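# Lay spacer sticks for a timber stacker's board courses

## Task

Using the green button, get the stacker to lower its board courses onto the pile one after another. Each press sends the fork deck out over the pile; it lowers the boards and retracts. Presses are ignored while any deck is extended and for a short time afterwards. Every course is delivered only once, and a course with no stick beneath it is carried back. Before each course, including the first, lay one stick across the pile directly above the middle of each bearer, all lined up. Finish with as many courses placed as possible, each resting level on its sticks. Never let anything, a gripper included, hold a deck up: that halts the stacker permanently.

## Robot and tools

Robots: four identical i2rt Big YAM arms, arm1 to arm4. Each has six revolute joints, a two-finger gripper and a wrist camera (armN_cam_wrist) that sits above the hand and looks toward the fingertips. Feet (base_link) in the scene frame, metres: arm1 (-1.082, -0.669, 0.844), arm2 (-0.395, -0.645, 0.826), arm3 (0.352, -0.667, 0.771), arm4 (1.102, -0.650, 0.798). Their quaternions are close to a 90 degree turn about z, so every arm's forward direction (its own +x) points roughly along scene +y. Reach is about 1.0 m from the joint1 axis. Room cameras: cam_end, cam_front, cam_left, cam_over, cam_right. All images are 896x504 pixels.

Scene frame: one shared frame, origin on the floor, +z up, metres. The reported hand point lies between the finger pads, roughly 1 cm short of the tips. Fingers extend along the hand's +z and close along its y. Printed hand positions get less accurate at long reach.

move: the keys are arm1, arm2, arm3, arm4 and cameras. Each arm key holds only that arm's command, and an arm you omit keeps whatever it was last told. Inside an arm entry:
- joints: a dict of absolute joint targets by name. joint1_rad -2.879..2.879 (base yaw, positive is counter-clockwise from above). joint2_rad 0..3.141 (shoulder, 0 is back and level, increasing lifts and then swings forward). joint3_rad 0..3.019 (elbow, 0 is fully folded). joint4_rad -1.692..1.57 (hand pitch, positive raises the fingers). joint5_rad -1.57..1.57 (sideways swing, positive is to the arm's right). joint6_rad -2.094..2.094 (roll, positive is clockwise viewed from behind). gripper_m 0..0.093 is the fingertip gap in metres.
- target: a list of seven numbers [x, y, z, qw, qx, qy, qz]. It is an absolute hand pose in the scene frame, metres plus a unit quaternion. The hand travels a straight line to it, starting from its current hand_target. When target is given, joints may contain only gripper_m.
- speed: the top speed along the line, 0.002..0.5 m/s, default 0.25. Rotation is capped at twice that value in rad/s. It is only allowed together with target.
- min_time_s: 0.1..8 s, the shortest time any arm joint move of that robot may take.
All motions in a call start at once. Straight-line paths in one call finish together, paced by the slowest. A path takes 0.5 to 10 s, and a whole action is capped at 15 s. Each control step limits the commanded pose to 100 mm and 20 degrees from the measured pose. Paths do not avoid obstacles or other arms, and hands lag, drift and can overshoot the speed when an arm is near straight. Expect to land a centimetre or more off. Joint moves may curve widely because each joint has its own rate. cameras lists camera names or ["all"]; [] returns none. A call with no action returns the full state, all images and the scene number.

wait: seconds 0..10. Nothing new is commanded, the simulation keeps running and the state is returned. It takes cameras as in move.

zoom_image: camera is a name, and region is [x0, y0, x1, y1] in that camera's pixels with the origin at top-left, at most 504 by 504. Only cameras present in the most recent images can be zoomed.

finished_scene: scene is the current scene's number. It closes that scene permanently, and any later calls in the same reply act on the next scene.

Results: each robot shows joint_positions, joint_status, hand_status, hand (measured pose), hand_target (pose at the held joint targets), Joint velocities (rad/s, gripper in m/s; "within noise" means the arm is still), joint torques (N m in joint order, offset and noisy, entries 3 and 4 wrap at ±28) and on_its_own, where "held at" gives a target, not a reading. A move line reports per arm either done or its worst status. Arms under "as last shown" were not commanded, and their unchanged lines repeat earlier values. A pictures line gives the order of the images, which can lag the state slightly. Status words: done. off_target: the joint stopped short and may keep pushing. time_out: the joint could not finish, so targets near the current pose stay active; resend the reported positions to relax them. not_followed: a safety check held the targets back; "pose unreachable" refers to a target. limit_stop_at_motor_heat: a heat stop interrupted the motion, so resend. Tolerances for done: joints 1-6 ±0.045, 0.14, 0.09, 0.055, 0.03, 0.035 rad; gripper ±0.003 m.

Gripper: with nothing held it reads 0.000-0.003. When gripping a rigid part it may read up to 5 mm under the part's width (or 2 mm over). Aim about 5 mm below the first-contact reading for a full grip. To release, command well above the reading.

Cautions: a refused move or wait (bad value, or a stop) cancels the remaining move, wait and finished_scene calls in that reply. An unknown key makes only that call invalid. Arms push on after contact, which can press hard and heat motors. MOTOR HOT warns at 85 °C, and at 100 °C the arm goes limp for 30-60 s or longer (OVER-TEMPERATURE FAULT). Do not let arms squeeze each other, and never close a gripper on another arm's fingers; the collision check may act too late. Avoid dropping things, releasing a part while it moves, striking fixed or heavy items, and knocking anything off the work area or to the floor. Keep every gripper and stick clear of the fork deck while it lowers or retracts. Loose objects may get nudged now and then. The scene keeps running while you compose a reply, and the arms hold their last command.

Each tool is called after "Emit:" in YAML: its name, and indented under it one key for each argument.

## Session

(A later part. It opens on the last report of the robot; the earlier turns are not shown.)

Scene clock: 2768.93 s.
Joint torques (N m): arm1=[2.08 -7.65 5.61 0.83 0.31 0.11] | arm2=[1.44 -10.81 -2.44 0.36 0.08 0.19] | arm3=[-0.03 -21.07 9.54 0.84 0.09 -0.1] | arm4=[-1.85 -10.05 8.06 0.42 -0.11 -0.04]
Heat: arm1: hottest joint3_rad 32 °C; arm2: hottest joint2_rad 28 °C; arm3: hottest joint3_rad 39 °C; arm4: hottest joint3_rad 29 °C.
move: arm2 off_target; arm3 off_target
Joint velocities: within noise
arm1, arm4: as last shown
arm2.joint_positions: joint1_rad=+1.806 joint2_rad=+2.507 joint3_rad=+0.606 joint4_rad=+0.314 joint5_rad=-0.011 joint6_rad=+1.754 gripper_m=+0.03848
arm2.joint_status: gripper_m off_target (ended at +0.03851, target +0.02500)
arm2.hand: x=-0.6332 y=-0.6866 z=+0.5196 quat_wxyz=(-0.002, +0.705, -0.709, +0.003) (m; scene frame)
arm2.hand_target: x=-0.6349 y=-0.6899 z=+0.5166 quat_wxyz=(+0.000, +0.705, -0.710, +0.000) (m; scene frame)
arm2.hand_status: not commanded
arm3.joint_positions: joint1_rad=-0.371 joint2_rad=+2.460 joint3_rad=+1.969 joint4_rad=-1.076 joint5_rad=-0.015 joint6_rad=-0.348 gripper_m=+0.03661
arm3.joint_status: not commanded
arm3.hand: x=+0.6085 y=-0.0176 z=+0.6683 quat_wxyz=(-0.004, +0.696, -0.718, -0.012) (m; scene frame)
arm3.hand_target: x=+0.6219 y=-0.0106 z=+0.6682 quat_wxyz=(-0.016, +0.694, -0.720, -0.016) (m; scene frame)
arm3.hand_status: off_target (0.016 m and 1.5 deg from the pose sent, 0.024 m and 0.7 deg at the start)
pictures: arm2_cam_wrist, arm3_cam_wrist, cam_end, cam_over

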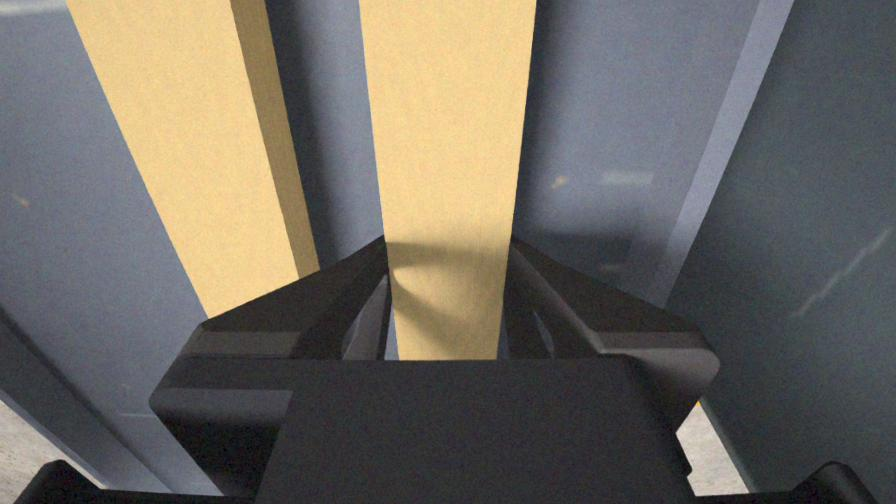

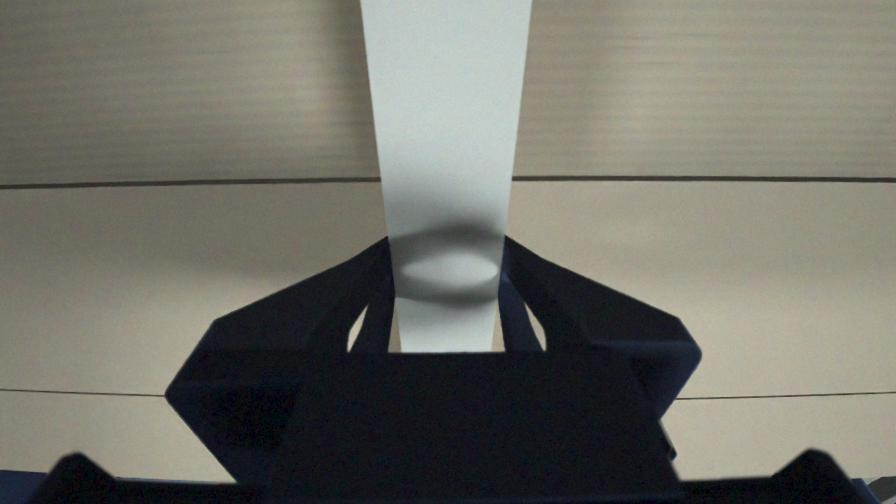

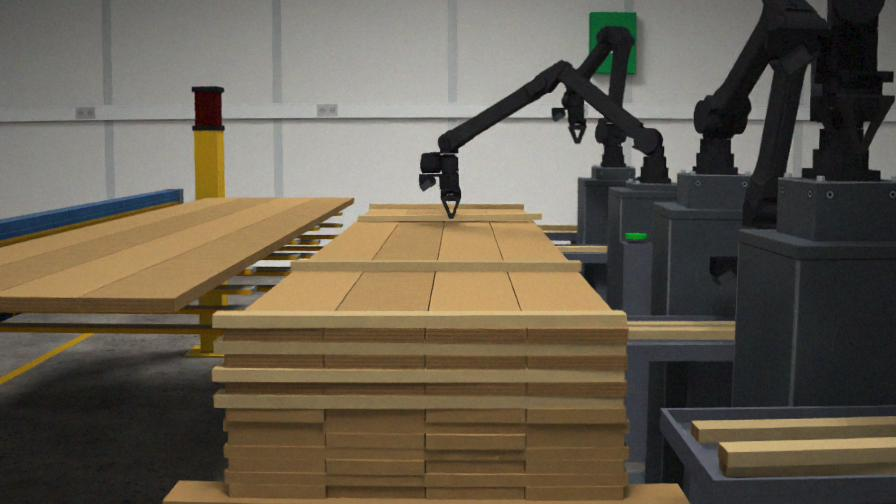

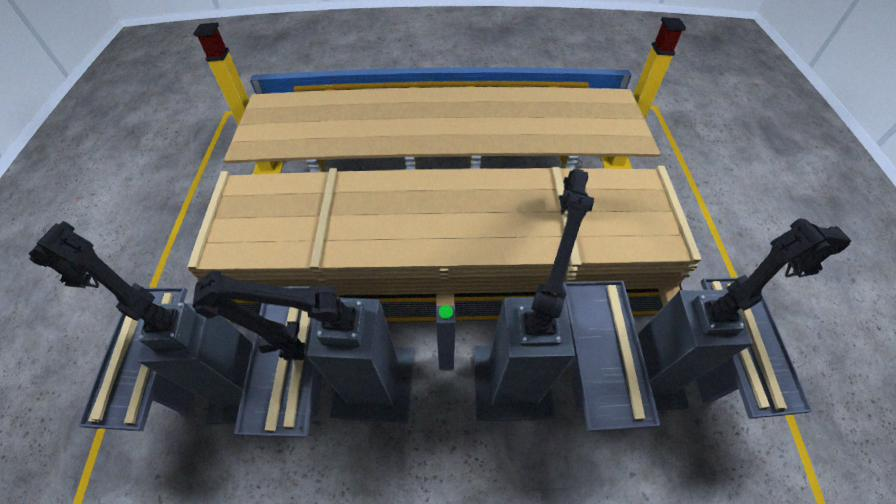

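Emit:
move:
  arm2: {"target": [-0.635, -0.69, 0.58, 0.0, 0.7046, -0.7096, 0.0], "speed": 0.08}
  arm3: {"target": [0.626, -0.008, 0.660, -0.021, 0.6943, -0.7197, -0.021], "speed": 0.04}

Emit:
move:
  arm2: {"target": [-0.635, -0.69, 0.705, 0.0, 0.7071, -0.7071, 0.0], "speed": 0.15}
  arm3: {"target": [0.626, -0.008, 0.652, -0.021, 0.6943, -0.7197, -0.021], "speed": 0.03}
  cameras: ["cam_over", "arm2_cam_wrist", "cam_end", "arm3_cam_wrist"]

Emit:
zoom_image:
  camera: "cam_end"
  region: [320, 130, 580, 280]

Emit:
zoom_image:
  camera: "cam_over"
  region: [510, 150, 640, 290]

Scene clock: 2787.43 s.
Joint torques (N m): arm1=[1.9 -7.65 5.59 0.8 0.31 0.12] | arm2=[1.2 -12.45 -3.26 -0.42 0.09 0.16] | arm3=[-0.03 -21.3 9.51 0.9 -0.09 -0.11] | arm4=[-1.85 -10.11 8.08 0.42 -0.11 -0.04]
Heat: arm1: hottest joint3_rad 32 °C; arm2: hottest joint2_rad 28 °C; arm3: hottest joint3_rad 40 °C; arm4: hottest joint3_rad 29 °C.
move: arm2 done; arm3 off_target
Joint velocities: within noise
arm1, arm4: as last shown
arm2.joint_positions: joint1_rad=+1.806 joint2_rad=+2.297 joint3_rad=+0.526 joint4_rad=+0.201 joint5_rad=-0.011 joint6_rad=+1.754 gripper_m=+0.03848
arm2.joint_status: not commanded
arm2.hand: x=-0.6418 y=-0.6886 z=+0.5749 quat_wxyz=(+0.005, +0.705, -0.709, -0.002) (m; scene frame)
arm2.hand_target: x=-0.6351 y=-0.6898 z=+0.5798 quat_wxyz=(+0.000, +0.705, -0.710, +0.000) (m; scene frame)
arm2.hand_status: done (0.009 m and 0.6 deg from the pose sent, 0.060 m and 0.4 deg at the start)
arm3.joint_positions: joint1_rad=-0.376 joint2_rad=+2.467 joint3_rad=+1.969 joint4_rad=-1.051 joint5_rad=-0.015 joint6_rad=-0.353 gripper_m=+0.03661
arm3.joint_status: not commanded
arm3.hand: x=+0.6133 y=-0.0149 z=+0.6636 quat_wxyz=(-0.012, +0.696, -0.718, -0.015) (m; scene frame)
arm3.hand_target: x=+0.6260 y=-0.0086 z=+0.6602 quat_wxyz=(-0.021, +0.694, -0.719, -0.021) (m; scene frame)
arm3.hand_status: off_target (0.015 m and 1.2 deg from the pose sent, 0.022 m and 2.2 deg at the start)
pictures: none

Scene clock: 2789.13 s.
Joint torques (N m): arm1=[2.14 -7.71 5.67 0.83 0.29 0.12] | arm2=[0.91 -9.64 2.48 -0.44 0.09 0.06] | arm3=[-0.03 -20.37 9.43 1.16 -0.09 -0.1] | arm4=[-1.9 -10.11 8.06 0.4 -0.11 -0.04]
Heat: arm1: hottest joint3_rad 32 °C; arm2: hottest joint2_rad 28 °C; arm3: hottest joint3_rad 40 °C; arm4: hottest joint3_rad 29 °C.
move: arm2 done; arm3 off_target
Joint velocities: within noise
arm1, arm4: as last shown
arm2.joint_positions: joint1_rad=+1.806 joint2_rad=+1.744 joint3_rad=+0.415 joint4_rad=-0.255 joint5_rad=-0.011 joint6_rad=+1.754 gripper_m=+0.03848
arm2.joint_status: not commanded
arm2.hand: x=-0.6344 y=-0.6884 z=+0.7016 quat_wxyz=(-0.001, +0.705, -0.709, +0.002) (m; scene frame)
arm2.hand_target: x=-0.6349 y=-0.6899 z=+0.7049 quat_wxyz=(+0.000, +0.707, -0.707, +0.000) (m; scene frame)
arm2.hand_status: done (0.004 m and 0.5 deg from the pose sent, 0.130 m and 0.7 deg at the start)
arm3.joint_positions: joint1_rad=-0.376 joint2_rad=+2.467 joint3_rad=+1.969 joint4_rad=-1.046 joint5_rad=-0.015 joint6_rad=-0.353 gripper_m=+0.03661
arm3.joint_status: not commanded
arm3.hand: x=+0.6139 y=-0.0136 z=+0.6636 quat_wxyz=(-0.015, +0.696, -0.718, -0.017) (m; scene frame)
arm3.hand_target: x=+0.6259 y=-0.0087 z=+0.6525 quat_wxyz=(-0.021, +0.694, -0.719, -0.021) (m; scene frame)
arm3.hand_status: off_target (0.018 m and 0.9 deg from the pose sent, 0.019 m and 1.2 deg at the start)
pictures: arm2_cam_wrist, arm3_cam_wrist, cam_end, cam_over

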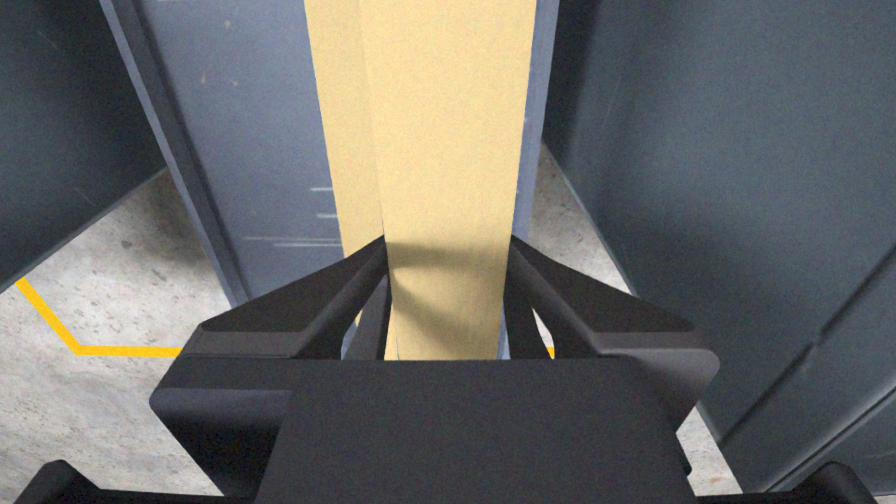

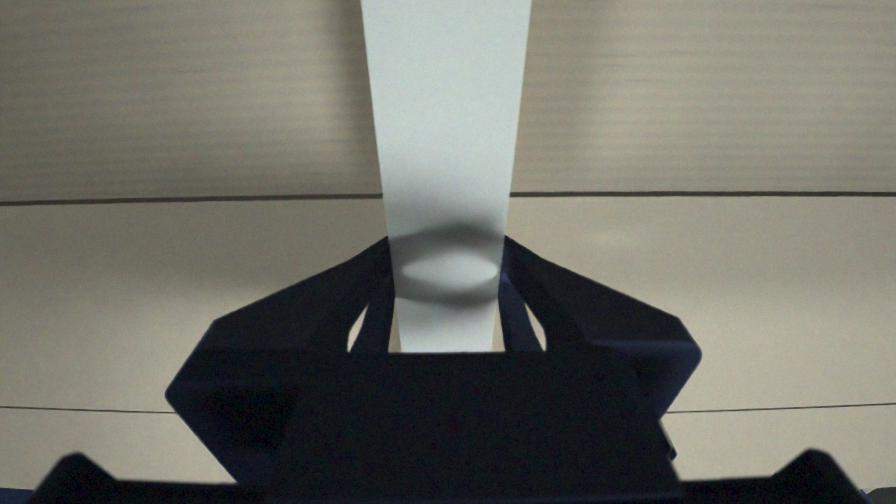

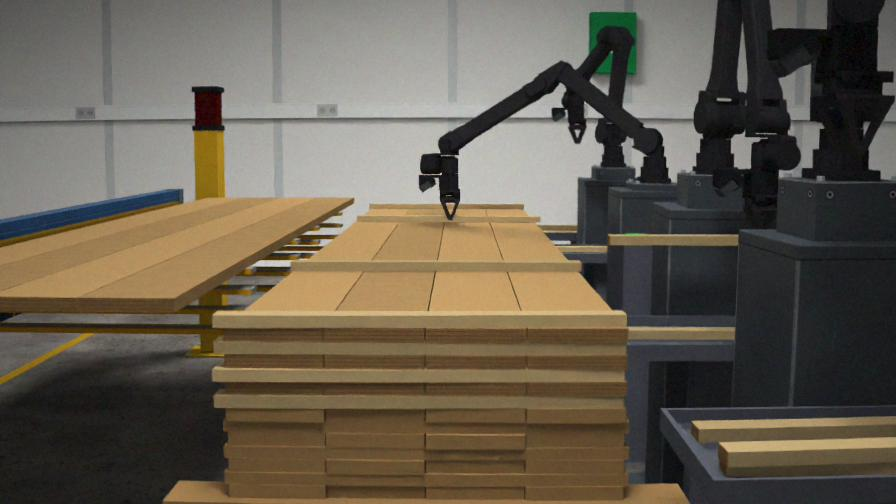

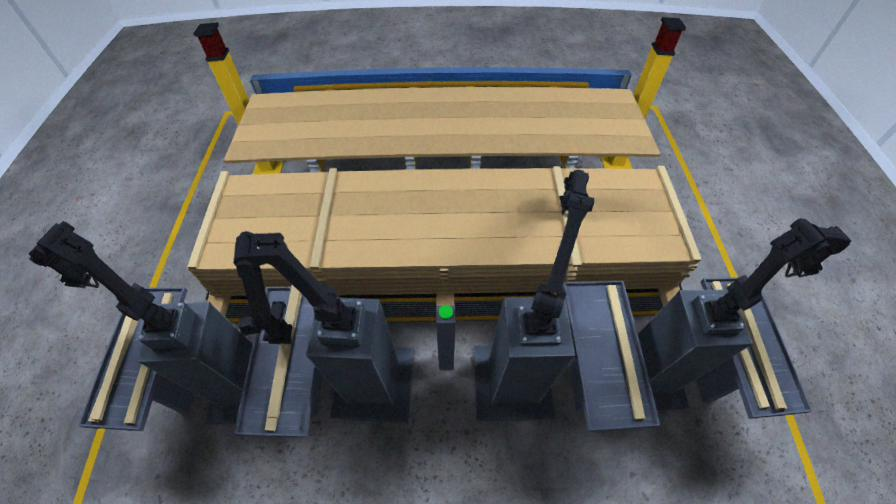

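Scaled by 1.938.

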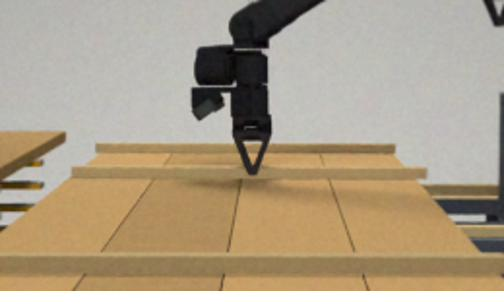

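Scaled by 3.600.

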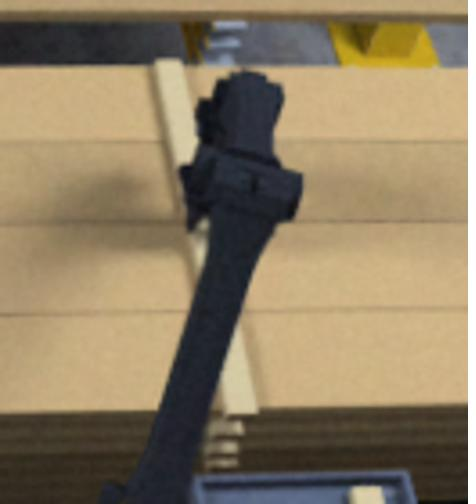

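Emit:
zoom_image:
  camera: "cam_over"
  region: [260, 150, 390, 290]

Emit:
zoom_image:
  camera: "cam_over"
  region: [160, 150, 290, 290]

Emit:
zoom_image:
  camera: "cam_over"
  region: [610, 150, 740, 290]

Scaled by 3.600.

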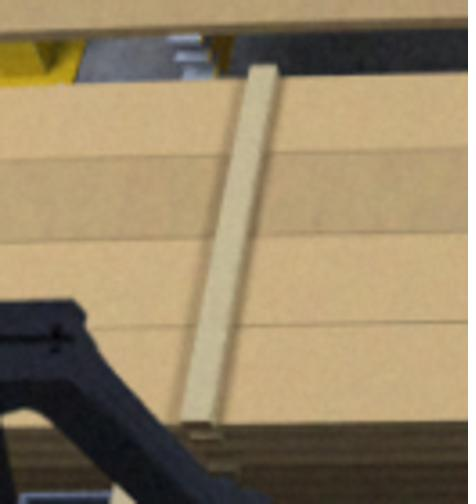

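Scaled by 3.600.

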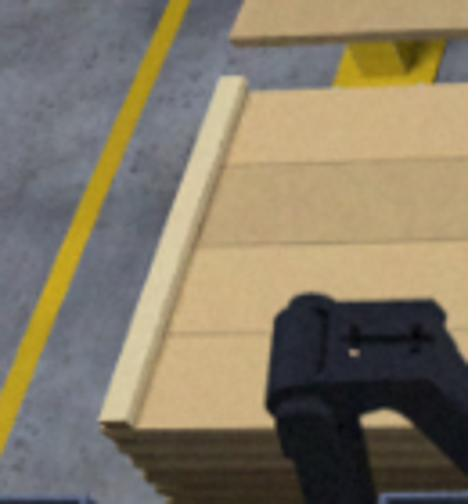

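Scaled by 3.600.

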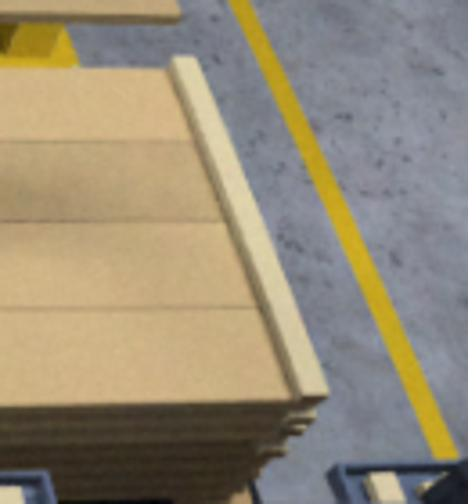

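Emit:
move:
  arm3: {"target": [0.624, -0.008, 0.659, -0.021, 0.6943, -0.7197, -0.021], "speed": 0.03, "joints": {"gripper_m": 0.06}}
  arm2: {"target": [-0.67, -0.48, 0.85, 0.0, 0.7071, -0.7071, 0.0], "speed": 0.2}

Emit:
move:
  arm3: {"target": [0.622, -0.008, 0.735, -0.021, 0.6943, -0.7197, -0.021], "speed": 0.1}
  arm2: {"target": [-0.65, -0.30, 0.89, 0.0, 0.7071, -0.7071, 0.0], "speed": 0.2}
  cameras: ["cam_over", "arm3_cam_wrist", "cam_end"]

Scene clock: 2873.73 s.
Joint torques (N m): arm1=[2.2 -7.82 5.61 0.77 0.32 0.11] | arm2=[-0.62 -9.05 12.15 -0.49 -0.09 -0.07] | arm3=[0.15 -21.3 9.31 0.58 -0.09 -0.08] | arm4=[-1.85 -10.11 8.08 0.42 -0.11 -0.04]
Heat: arm1: hottest joint3_rad 32 °C; arm2: hottest joint3_rad 28 °C; arm3: hottest joint3_rad 41 °C; arm4: hottest joint3_rad 29 °C.
move: arm2 off_target; arm3 off_target
Joint velocities: within noise
arm1, arm4: as last shown
arm2.joint_positions: joint1_rad=+1.102 joint2_rad=+1.429 joint3_rad=+0.664 joint4_rad=-0.869 joint5_rad=+0.003 joint6_rad=+1.047 gripper_m=+0.03849
arm2.joint_status: not commanded
arm2.hand: x=-0.6501 y=-0.4957 z=+0.8333 quat_wxyz=(-0.008, +0.706, -0.708, +0.024) (m; scene frame)
arm2.hand_target: x=-0.6691 y=-0.4804 z=+0.8502 quat_wxyz=(+0.000, +0.707, -0.707, +0.000) (m; scene frame)
arm2.hand_status: off_target (0.030 m and 2.9 deg from the pose sent, 0.258 m and 0.4 deg at the start)
arm3.joint_positions: joint1_rad=-0.376 joint2_rad=+2.467 joint3_rad=+1.969 joint4_rad=-1.038 joint5_rad=-0.015 joint6_rad=-0.353 gripper_m=+0.05991
arm3.joint_status: all done
arm3.hand: x=+0.6145 y=-0.0119 z=+0.6637 quat_wxyz=(-0.018, +0.696, -0.718, -0.018) (m; scene frame)
arm3.hand_target: x=+0.6240 y=-0.0083 z=+0.6592 quat_wxyz=(-0.021, +0.694, -0.719, -0.021) (m; scene frame)
arm3.hand_status: off_target (0.011 m and 0.6 deg from the pose sent, 0.013 m and 1.0 deg at the start)
pictures: none

Scene clock: 2875.60 s.
Joint torques (N m): arm1=[2.49 -7.71 5.59 0.75 0.31 0.11] | arm2=[-0.09 -12.22 13.93 -0.49 -0.12 -0.08] | arm3=[0.44 -23.65 10.85 0.06 -0.09 -0.04] | arm4=[-1.9 -10.11 8.06 0.43 -0.11 -0.04]
Heat: arm1: hottest joint3_rad 32 °C; arm2: hottest joint3_rad 28 °C; arm3: hottest joint3_rad 41 °C; arm4: hottest joint3_rad 29 °C.
move: arm2 off_target; arm3 off_target
Joint velocities: within noise
arm1.joint_positions: joint1_rad=+1.155 joint2_rad=+1.453 joint3_rad=+0.862 joint4_rad=-0.999 joint5_rad=+0.002 joint6_rad=+1.224 gripper_m=+0.05996
arm1.joint_status: not commanded
arm1.hand: x=-1.4184 y=-0.5471 z=+0.8970 quat_wxyz=(-0.003, +0.708, -0.706, +0.011) (m; scene frame)
arm1.hand_target: x=-1.4200 y=-0.5500 z=+0.9000 quat_wxyz=(+0.000, +0.707, -0.707, +0.000) (m; scene frame)
arm1.hand_status: not commanded
arm2.joint_positions: joint1_rad=+0.706 joint2_rad=+1.612 joint3_rad=+1.004 joint4_rad=-1.024 joint5_rad=+0.008 joint6_rad=+0.656 gripper_m=+0.03849
arm2.joint_status: not commanded
arm2.hand: x=-0.6366 y=-0.3223 z=+0.8718 quat_wxyz=(+0.001, +0.704, -0.710, +0.024) (m; scene frame)
arm2.hand_target: x=-0.6491 y=-0.3010 z=+0.8904 quat_wxyz=(+0.000, +0.707, -0.707, +0.000) (m; scene frame)
arm2.hand_status: off_target (0.032 m and 2.8 deg from the pose sent, 0.204 m and 2.9 deg at the start)
arm3.joint_positions: joint1_rad=-0.376 joint2_rad=+2.395 joint3_rad=+1.969 joint4_rad=-1.147 joint5_rad=-0.015 joint6_rad=-0.353 gripper_m=+0.05991
arm3.joint_status: not commanded
arm3.hand: x=+0.6104 y=-0.0226 z=+0.7119 quat_wxyz=(-0.001, +0.696, -0.718, -0.011) (m; scene frame)
arm3.hand_target: x=+0.6218 y=-0.0090 z=+0.7354 quat_wxyz=(-0.021, +0.694, -0.719, -0.021) (m; scene frame)
arm3.hand_status: off_target (0.030 m and 2.6 deg from the pose sent, 0.072 m and 0.6 deg at the start)
arm4.joint_positions: joint1_rad=-1.239 joint2_rad=+1.328 joint3_rad=+0.868 joint4_rad=-1.142 joint5_rad=-0.004 joint6_rad=-1.262 gripper_m=+0.05991
arm4.joint_status: not commanded
arm4.hand: x=+1.4158 y=-0.5471 z=+0.8970 quat_wxyz=(+0.011, +0.709, -0.705, -0.004) (m; scene frame)
arm4.hand_target: x=+1.4199 y=-0.5501 z=+0.9000 quat_wxyz=(+0.000, +0.707, -0.707, +0.000) (m; scene frame)
arm4.hand_status: not commanded
pictures: arm3_cam_wrist, cam_end, cam_over

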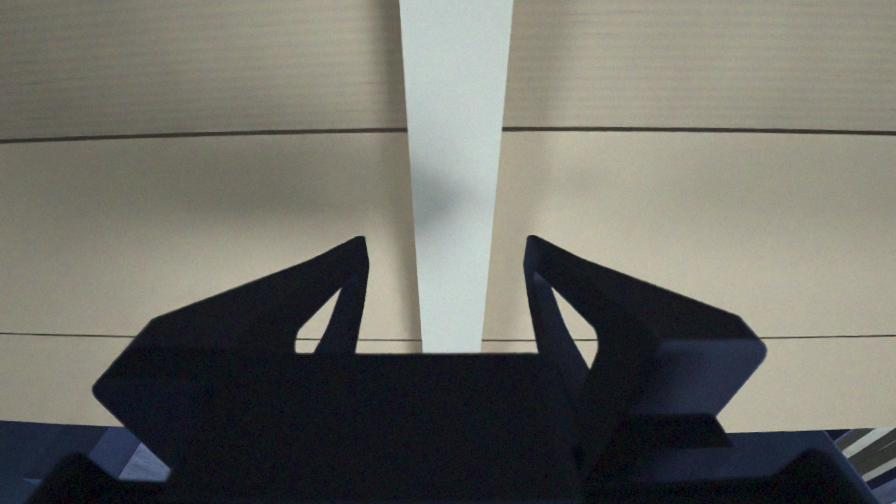

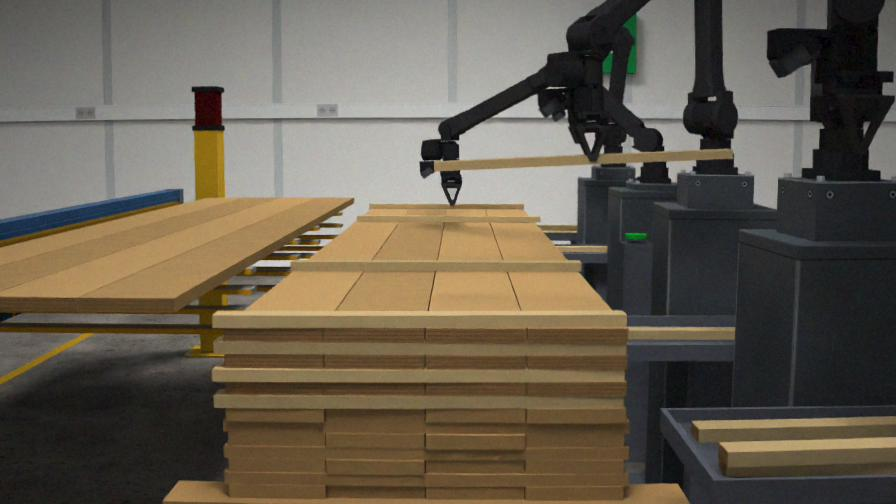

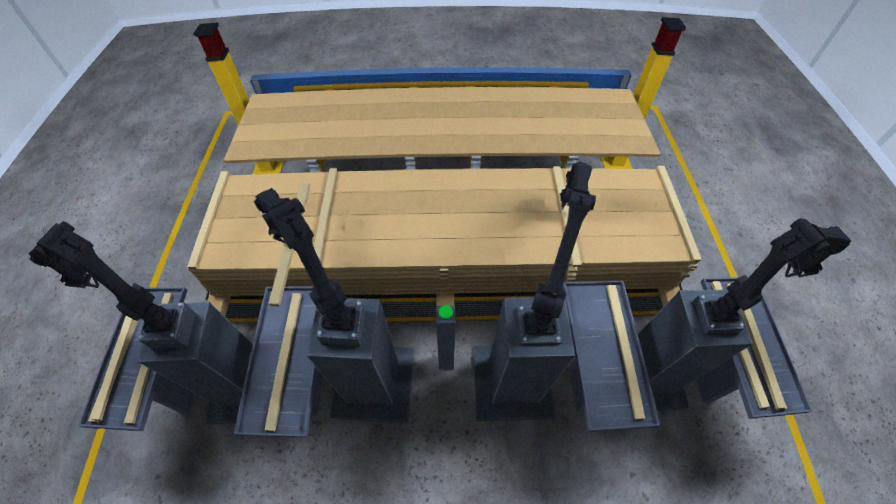

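Emit:
move:
  arm3: {"target": [0.66, -0.12, 0.88, 0.0, 0.7071, -0.7071, 0.0], "speed": 0.2}
  arm2: {"target": [-0.30, -0.16, 0.90, 0.0, 0.7071, -0.7071, 0.0], "speed": 0.2}

Emit:
move:
  arm3: {"target": [0.735, -0.42, 0.95, 0.0, 0.7071, -0.7071, 0.0], "speed": 0.25}
  arm2: {"target": [-0.01, 0.02, 0.83, -0.010, 0.7095, -0.7047, -0.010], "speed": 0.2}
  cameras: ["cam_over", "arm2_cam_wrist", "cam_end"]

Emit:
zoom_image:
  camera: "cam_end"
  region: [310, 130, 590, 290]

Emit:
zoom_image:
  camera: "cam_over"
  region: [380, 130, 510, 270]

Scene clock: 2892.93 s.
Joint torques (N m): arm1=[2.2 -7.88 5.68 0.76 0.3 0.13] | arm2=[0.32 -14.74 14.63 -0.43 -0.21 -0.08] | arm3=[0.09 -20.78 7.82 0.06 0.09 -0.11] | arm4=[-1.9 -10.11 8.06 0.42 -0.11 -0.04]
Heat: arm1: hottest joint3_rad 32 °C; arm2: hottest joint3_rad 31 °C; arm3: hottest joint3_rad 41 °C; arm4: hottest joint3_rad 29 °C.
move: arm2 off_target; arm3 done
Joint velocities: within noise
arm1, arm4: as last shown
arm2.joint_positions: joint1_rad=-0.124 joint2_rad=+1.741 joint3_rad=+1.211 joint4_rad=-1.097 joint5_rad=+0.016 joint6_rad=-0.171 gripper_m=+0.03849
arm2.joint_status: not commanded
arm2.hand: x=-0.3064 y=-0.1852 z=+0.8804 quat_wxyz=(+0.020, +0.703, -0.711, +0.016) (m; scene frame)
arm2.hand_target: x=-0.3002 y=-0.1614 z=+0.9005 quat_wxyz=(-0.001, +0.707, -0.707, +0.000) (m; scene frame)
arm2.hand_status: off_target (0.033 m and 3.0 deg from the pose sent, 0.375 m and 2.8 deg at the start)
arm3.joint_positions: joint1_rad=-0.488 joint2_rad=+2.070 joint3_rad=+1.843 joint4_rad=-1.351 joint5_rad=+0.003 joint6_rad=-0.500 gripper_m=+0.05991
arm3.joint_status: not commanded
arm3.hand: x=+0.6550 y=-0.1124 z=+0.8752 quat_wxyz=(-0.002, +0.708, -0.706, -0.002) (m; scene frame)
arm3.hand_target: x=+0.6599 y=-0.1199 z=+0.8798 quat_wxyz=(+0.000, +0.707, -0.707, +0.000) (m; scene frame)
arm3.hand_status: done (0.010 m and 0.3 deg from the pose sent, 0.201 m and 2.2 deg at the start)
pictures: none

Scene clock: 2896.07 s.
Joint torques (N m): arm1=[2.14 -7.59 5.65 0.79 0.32 0.13] | arm2=[0.44 -26.29 16.65 -0.44 -0.25 -0.1] | arm3=[0.38 -13.22 7.72 0.03 -0.01 -0.1] | arm4=[-1.85 -10.05 8.08 0.43 -0.11 -0.04]
Heat: arm1: hottest joint3_rad 32 °C; arm2: hottest joint3_rad 32 °C; arm3: hottest joint3_rad 41 °C; arm4: hottest joint3_rad 29 °C.
move: arm2 off_target; arm3 done
Joint velocities: within noise
arm1, arm4: as last shown
arm2.joint_positions: joint1_rad=-0.461 joint2_rad=+2.583 joint3_rad=+2.453 joint4_rad=-1.477 joint5_rad=+0.003 joint6_rad=-0.516 gripper_m=+0.03849
arm2.joint_status: not commanded
arm2.hand: x=-0.0229 y=+0.0045 z=+0.8028 quat_wxyz=(+0.018, +0.706, -0.708, +0.000) (m; scene frame)
arm2.hand_target: x=-0.0110 y=+0.0183 z=+0.8305 quat_wxyz=(-0.011, +0.709, -0.705, -0.010) (m; scene frame)
arm2.hand_status: off_target (0.034 m and 3.5 deg from the pose sent, 0.364 m and 4.7 deg at the start)
arm3.joint_positions: joint1_rad=-0.971 joint2_rad=+1.574 joint3_rad=+1.342 joint4_rad=-1.341 joint5_rad=+0.010 joint6_rad=-0.980 gripper_m=+0.05991
arm3.joint_status: not commanded
arm3.hand: x=+0.7370 y=-0.4134 z=+0.9480 quat_wxyz=(-0.003, +0.707, -0.707, +0.000) (m; scene frame)
arm3.hand_target: x=+0.7349 y=-0.4199 z=+0.9499 quat_wxyz=(+0.000, +0.707, -0.707, +0.000) (m; scene frame)
arm3.hand_status: done (0.007 m and 0.4 deg from the pose sent, 0.326 m and 0.4 deg at the start)
pictures: arm2_cam_wrist, cam_end, cam_over

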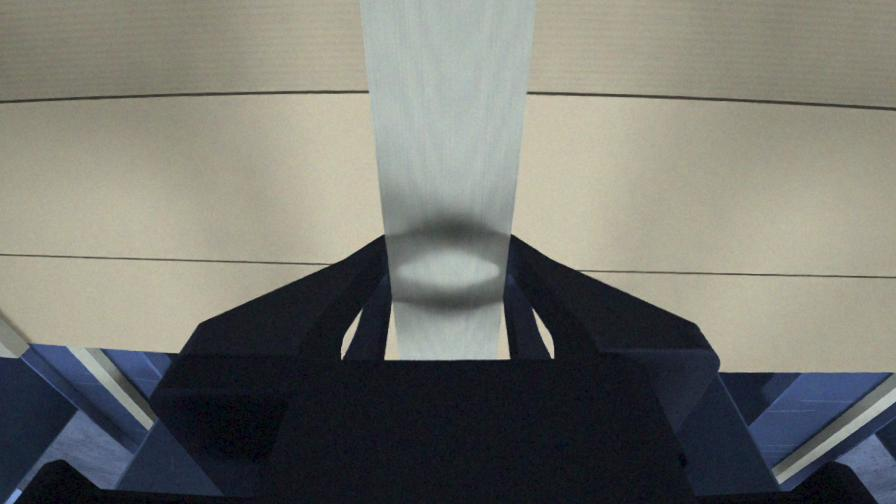

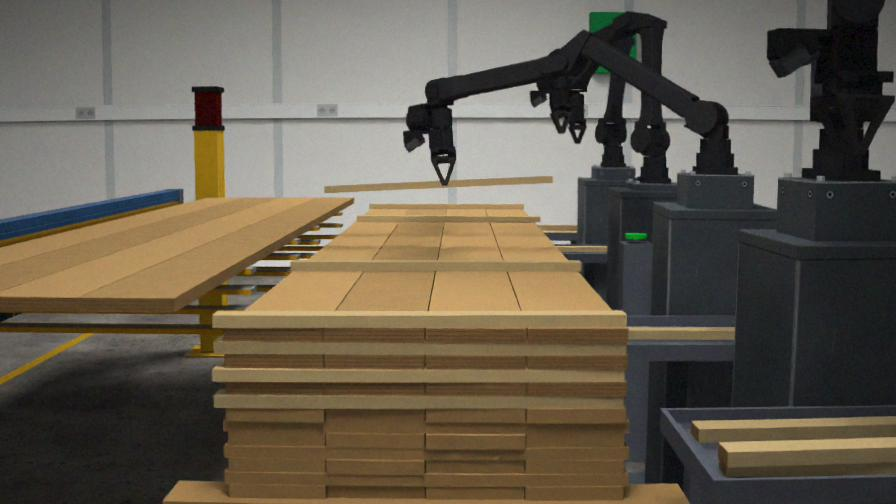

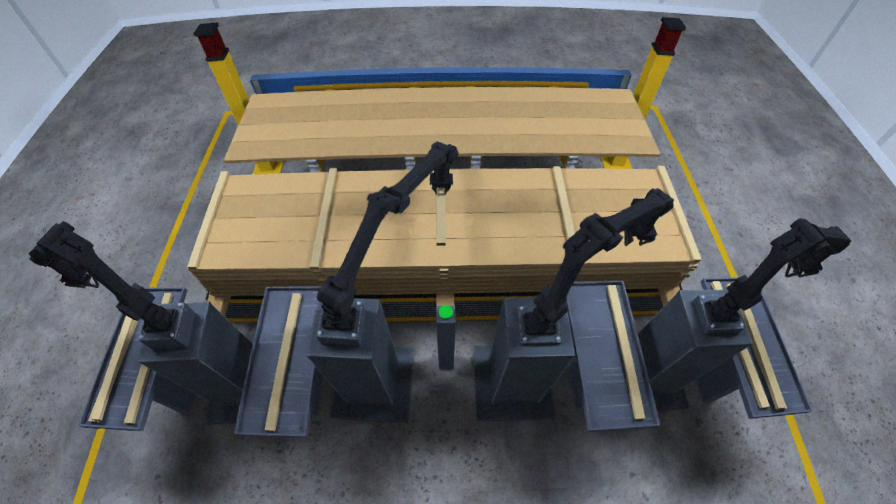

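Scaled by 1.800.

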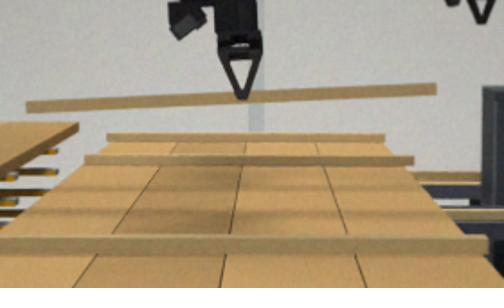

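Scaled by 3.600.

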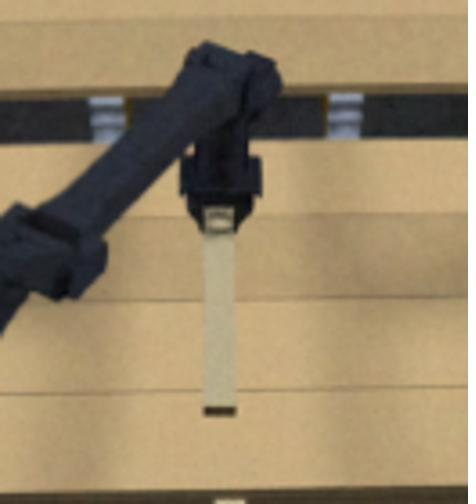

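Emit:
move:
  arm2: {"target": [0.004, -0.004, 0.755, -0.022, 0.7095, -0.7047, -0.022], "speed": 0.12}
  arm3: {"target": [0.735, -0.60, 0.90, 0.0, 0.7071, -0.7071, 0.0], "speed": 0.2}

Emit:
move:
  arm2: {"target": [0.008, 0.002, 0.715, -0.026, 0.7095, -0.7047, -0.026], "speed": 0.08}
  cameras: ["cam_over", "arm2_cam_wrist", "cam_end"]

Emit:
zoom_image:
  camera: "cam_end"
  region: [310, 130, 590, 290]

Emit:
zoom_image:
  camera: "cam_over"
  region: [380, 150, 510, 290]

Scene clock: 2911.93 s.
Joint torques (N m): arm1=[2.32 -7.82 5.64 0.76 0.31 0.13] | arm2=[-0.03 -27.69 9.84 0.5 -0.28 -0.1] | arm3=[0.15 -10.7 7.32 0.7 -0.13 -0.11] | arm4=[-1.85 -9.99 8.08 0.42 -0.11 -0.04]
Heat: arm1: hottest joint3_rad 32 °C; arm2: hottest joint3_rad 37 °C; arm3: hottest joint3_rad 39 °C; arm4: hottest joint3_rad 29 °C.
move: arm2 off_target; arm3 done
Joint velocities: within noise
arm1, arm4: as last shown
arm2.joint_positions: joint1_rad=-0.493 joint2_rad=+2.584 joint3_rad=+2.274 joint4_rad=-1.248 joint5_rad=-0.016 joint6_rad=-0.553 gripper_m=+0.03849
arm2.joint_status: not commanded
arm2.hand: x=-0.0070 y=-0.0078 z=+0.7357 quat_wxyz=(-0.003, +0.708, -0.706, -0.015) (m; scene frame)
arm2.hand_target: x=+0.0040 y=-0.0042 z=+0.7550 quat_wxyz=(-0.022, +0.709, -0.704, -0.022) (m; scene frame)
arm2.hand_status: off_target (0.023 m and 2.3 deg from the pose sent, 0.055 m and 5.3 deg at the start)
arm3.joint_positions: joint1_rad=-1.366 joint2_rad=+1.440 joint3_rad=+1.058 joint4_rad=-1.212 joint5_rad=+0.016 joint6_rad=-1.377 gripper_m=+0.05991
arm3.joint_status: not commanded
arm3.hand: x=+0.7335 y=-0.5960 z=+0.8967 quat_wxyz=(+0.009, +0.708, -0.706, -0.004) (m; scene frame)
arm3.hand_target: x=+0.7349 y=-0.5999 z=+0.8999 quat_wxyz=(+0.000, +0.707, -0.707, +0.000) (m; scene frame)
arm3.hand_status: done (0.005 m and 1.2 deg from the pose sent, 0.193 m and 0.4 deg at the start)
pictures: none

Scene clock: 2913.37 s.
Joint torques (N m): arm1=[2.26 -7.88 5.65 0.83 0.32 0.12] | arm2=[-0.21 -26.75 11.78 0.46 -0.28 -0.1] | arm3=[0.09 -10.7 7.35 0.7 -0.14 -0.11] | arm4=[-1.9 -10.11 8.08 0.43 -0.11 -0.04]
Heat: arm1: hottest joint3_rad 32 °C; arm2: hottest joint3_rad 37 °C; arm3: hottest joint3_rad 39 °C; arm4: hottest joint3_rad 29 °C.
move: arm2 off_target
Joint velocities: within noise
arm1, arm3, arm4: as last shown
arm2.joint_positions: joint1_rad=-0.493 joint2_rad=+2.638 joint3_rad=+2.274 joint4_rad=-1.193 joint5_rad=-0.022 joint6_rad=-0.555 gripper_m=+0.03849
arm2.joint_status: not commanded
arm2.hand: x=-0.0081 y=-0.0066 z=+0.6964 quat_wxyz=(-0.003, +0.708, -0.706, -0.018) (m; scene frame)
arm2.hand_target: x=+0.0078 y=+0.0013 z=+0.7154 quat_wxyz=(-0.026, +0.709, -0.704, -0.026) (m; scene frame)
arm2.hand_status: off_target (0.026 m and 2.8 deg from the pose sent, 0.027 m and 2.9 deg at the start)
arm3.joint_positions: joint1_rad=-1.366 joint2_rad=+1.440 joint3_rad=+1.058 joint4_rad=-1.212 joint5_rad=+0.016 joint6_rad=-1.378 gripper_m=+0.05991
pictures: arm2_cam_wrist, cam_end, cam_over

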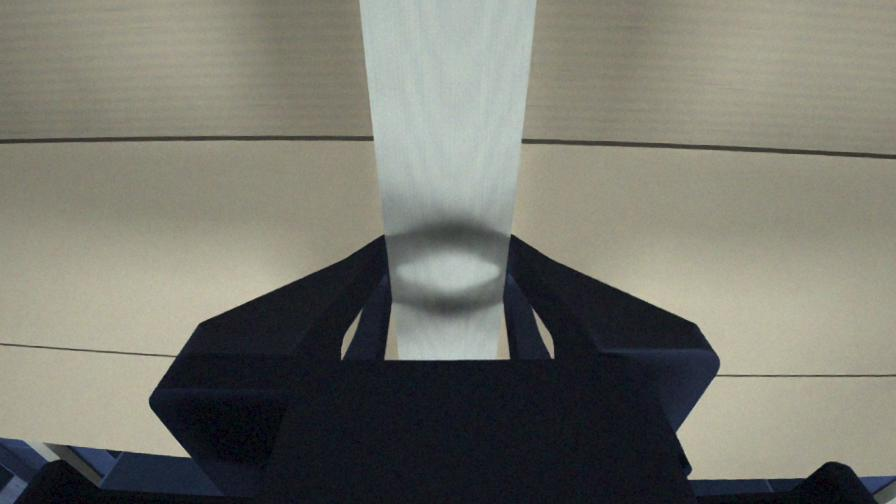

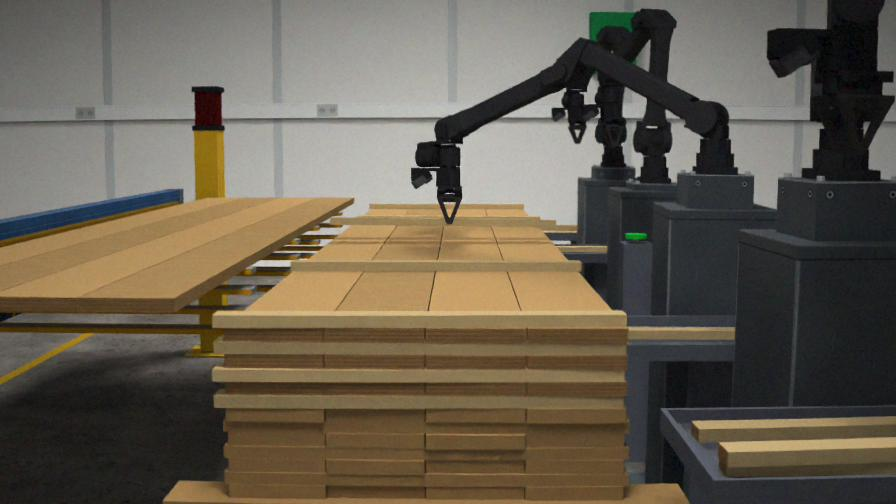

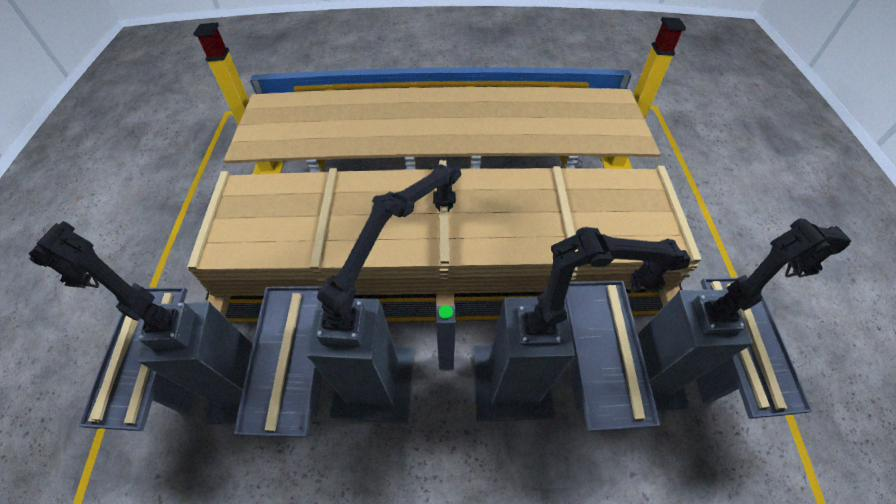

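Scaled by 1.800.

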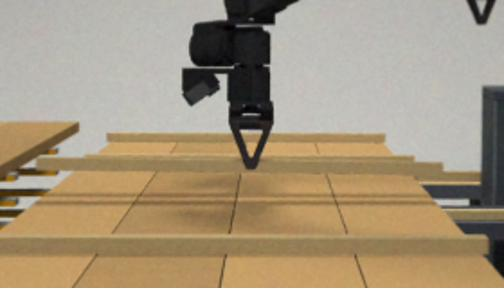

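Scaled by 3.600.

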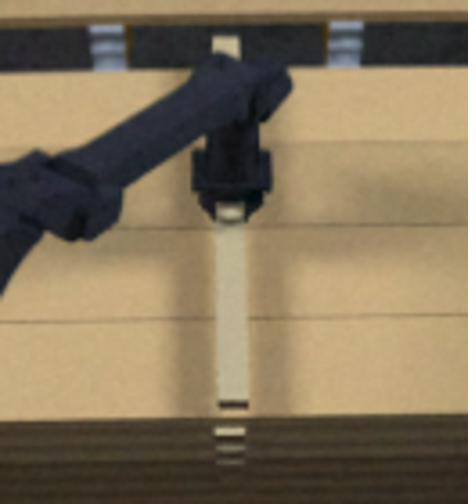

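Emit:
move:
  arm2: {"target": [0.006, 0.002, 0.695, -0.020, 0.7095, -0.7047, -0.020], "speed": 0.05}

Emit:
move:
  arm2: {"target": [0.006, 0.002, 0.682, -0.020, 0.7095, -0.7047, -0.020], "speed": 0.04}
  cameras: ["cam_over", "arm2_cam_wrist", "cam_end"]

Emit:
zoom_image:
  camera: "cam_end"
  region: [310, 130, 590, 290]

Emit:
zoom_image:
  camera: "cam_over"
  region: [380, 150, 510, 290]

Scene clock: 2929.77 s.
Joint torques (N m): arm1=[1.9 -7.71 5.64 0.8 0.31 0.1] | arm2=[0.15 -26.4 13.08 0.44 -0.04 -0.06] | arm3=[0.15 -10.75 7.34 0.72 -0.14 -0.11] | arm4=[-1.85 -10.11 8.08 0.43 -0.11 -0.04]
Heat: arm1: hottest joint3_rad 32 °C; arm2: hottest joint3_rad 37 °C; arm3: hottest joint3_rad 37 °C; arm4: hottest joint3_rad 29 °C.
move: arm2 off_target
Joint velocities: within noise
arm1, arm3, arm4: as last shown
arm2.joint_positions: joint1_rad=-0.493 joint2_rad=+2.668 joint3_rad=+2.274 joint4_rad=-1.190 joint5_rad=-0.020 joint6_rad=-0.555 gripper_m=+0.03849
arm2.joint_status: not commanded
arm2.hand: x=-0.0118 y=-0.0128 z=+0.6749 quat_wxyz=(+0.010, +0.708, -0.706, -0.014) (m; scene frame)
arm2.hand_target: x=+0.0055 y=+0.0009 z=+0.6958 quat_wxyz=(-0.020, +0.709, -0.705, -0.020) (m; scene frame)
arm2.hand_status: off_target (0.031 m and 3.5 deg from the pose sent, 0.017 m and 2.0 deg at the start)
pictures: none

Scene clock: 2930.93 s.
Joint torques (N m): arm1=[2.14 -7.71 5.59 0.79 0.31 0.12] | arm2=[0.15 -25.99 13.27 0.46 -0.05 -0.07] | arm3=[0.09 -10.7 7.34 0.72 -0.14 -0.11] | arm4=[-1.9 -10.05 8.06 0.42 -0.11 -0.04]
Heat: arm1: hottest joint3_rad 32 °C; arm2: hottest joint3_rad 37 °C; arm3: hottest joint3_rad 37 °C; arm4: hottest joint3_rad 29 °C.
move: arm2 off_target
Joint velocities: within noise
arm1, arm3, arm4: as last shown
arm2.joint_positions: joint1_rad=-0.493 joint2_rad=+2.683 joint3_rad=+2.274 joint4_rad=-1.173 joint5_rad=-0.019 joint6_rad=-0.555 gripper_m=+0.03849
arm2.joint_status: not commanded
arm2.hand: x=-0.0120 y=-0.0129 z=+0.6642 quat_wxyz=(+0.009, +0.708, -0.706, -0.014) (m; scene frame)
arm2.hand_target: x=+0.0055 y=+0.0009 z=+0.6827 quat_wxyz=(-0.020, +0.709, -0.705, -0.020) (m; scene frame)
arm2.hand_status: off_target (0.029 m and 3.4 deg from the pose sent, 0.024 m and 3.5 deg at the start)
pictures: arm2_cam_wrist, cam_end, cam_over

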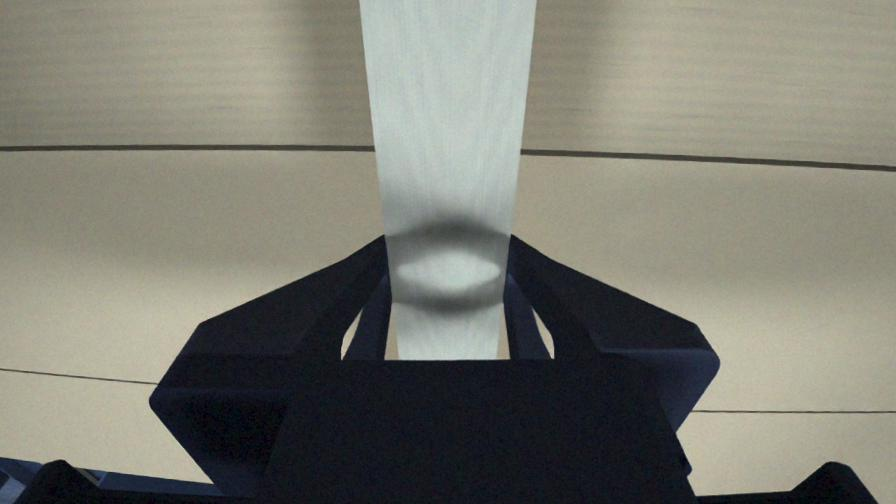

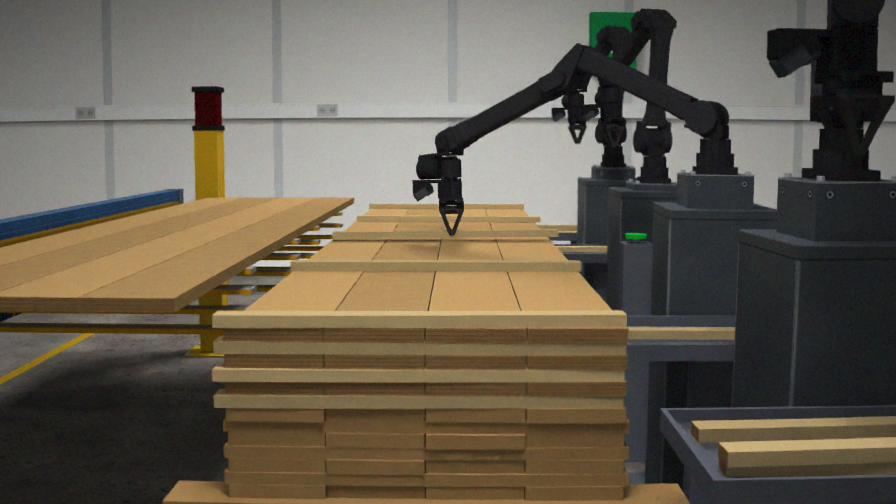

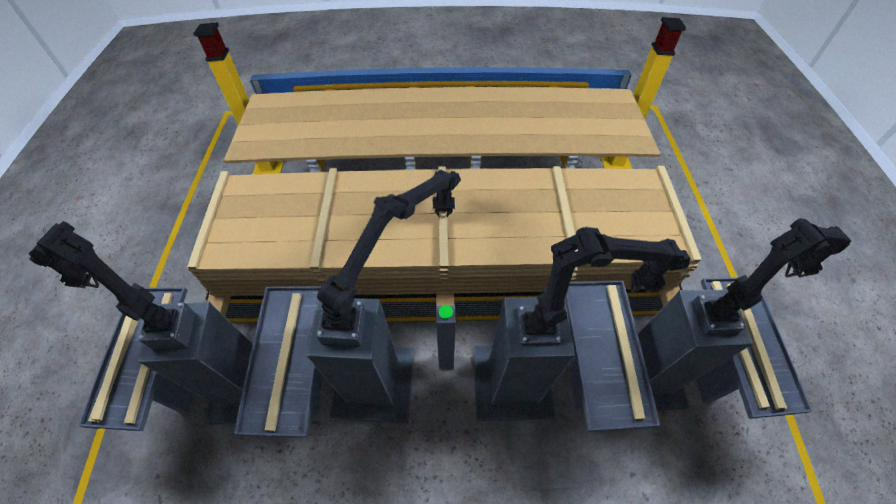

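Scaled by 1.800.

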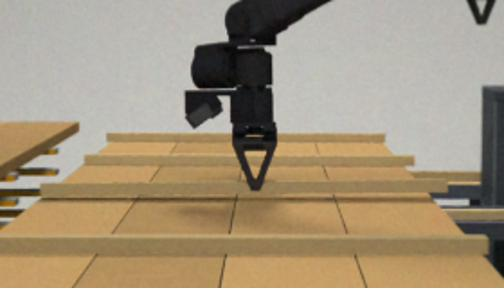

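Scaled by 3.600.

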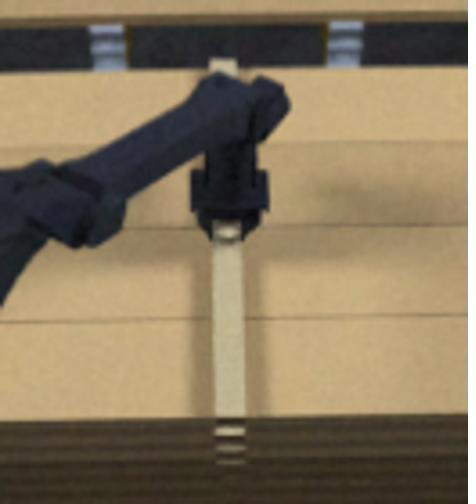

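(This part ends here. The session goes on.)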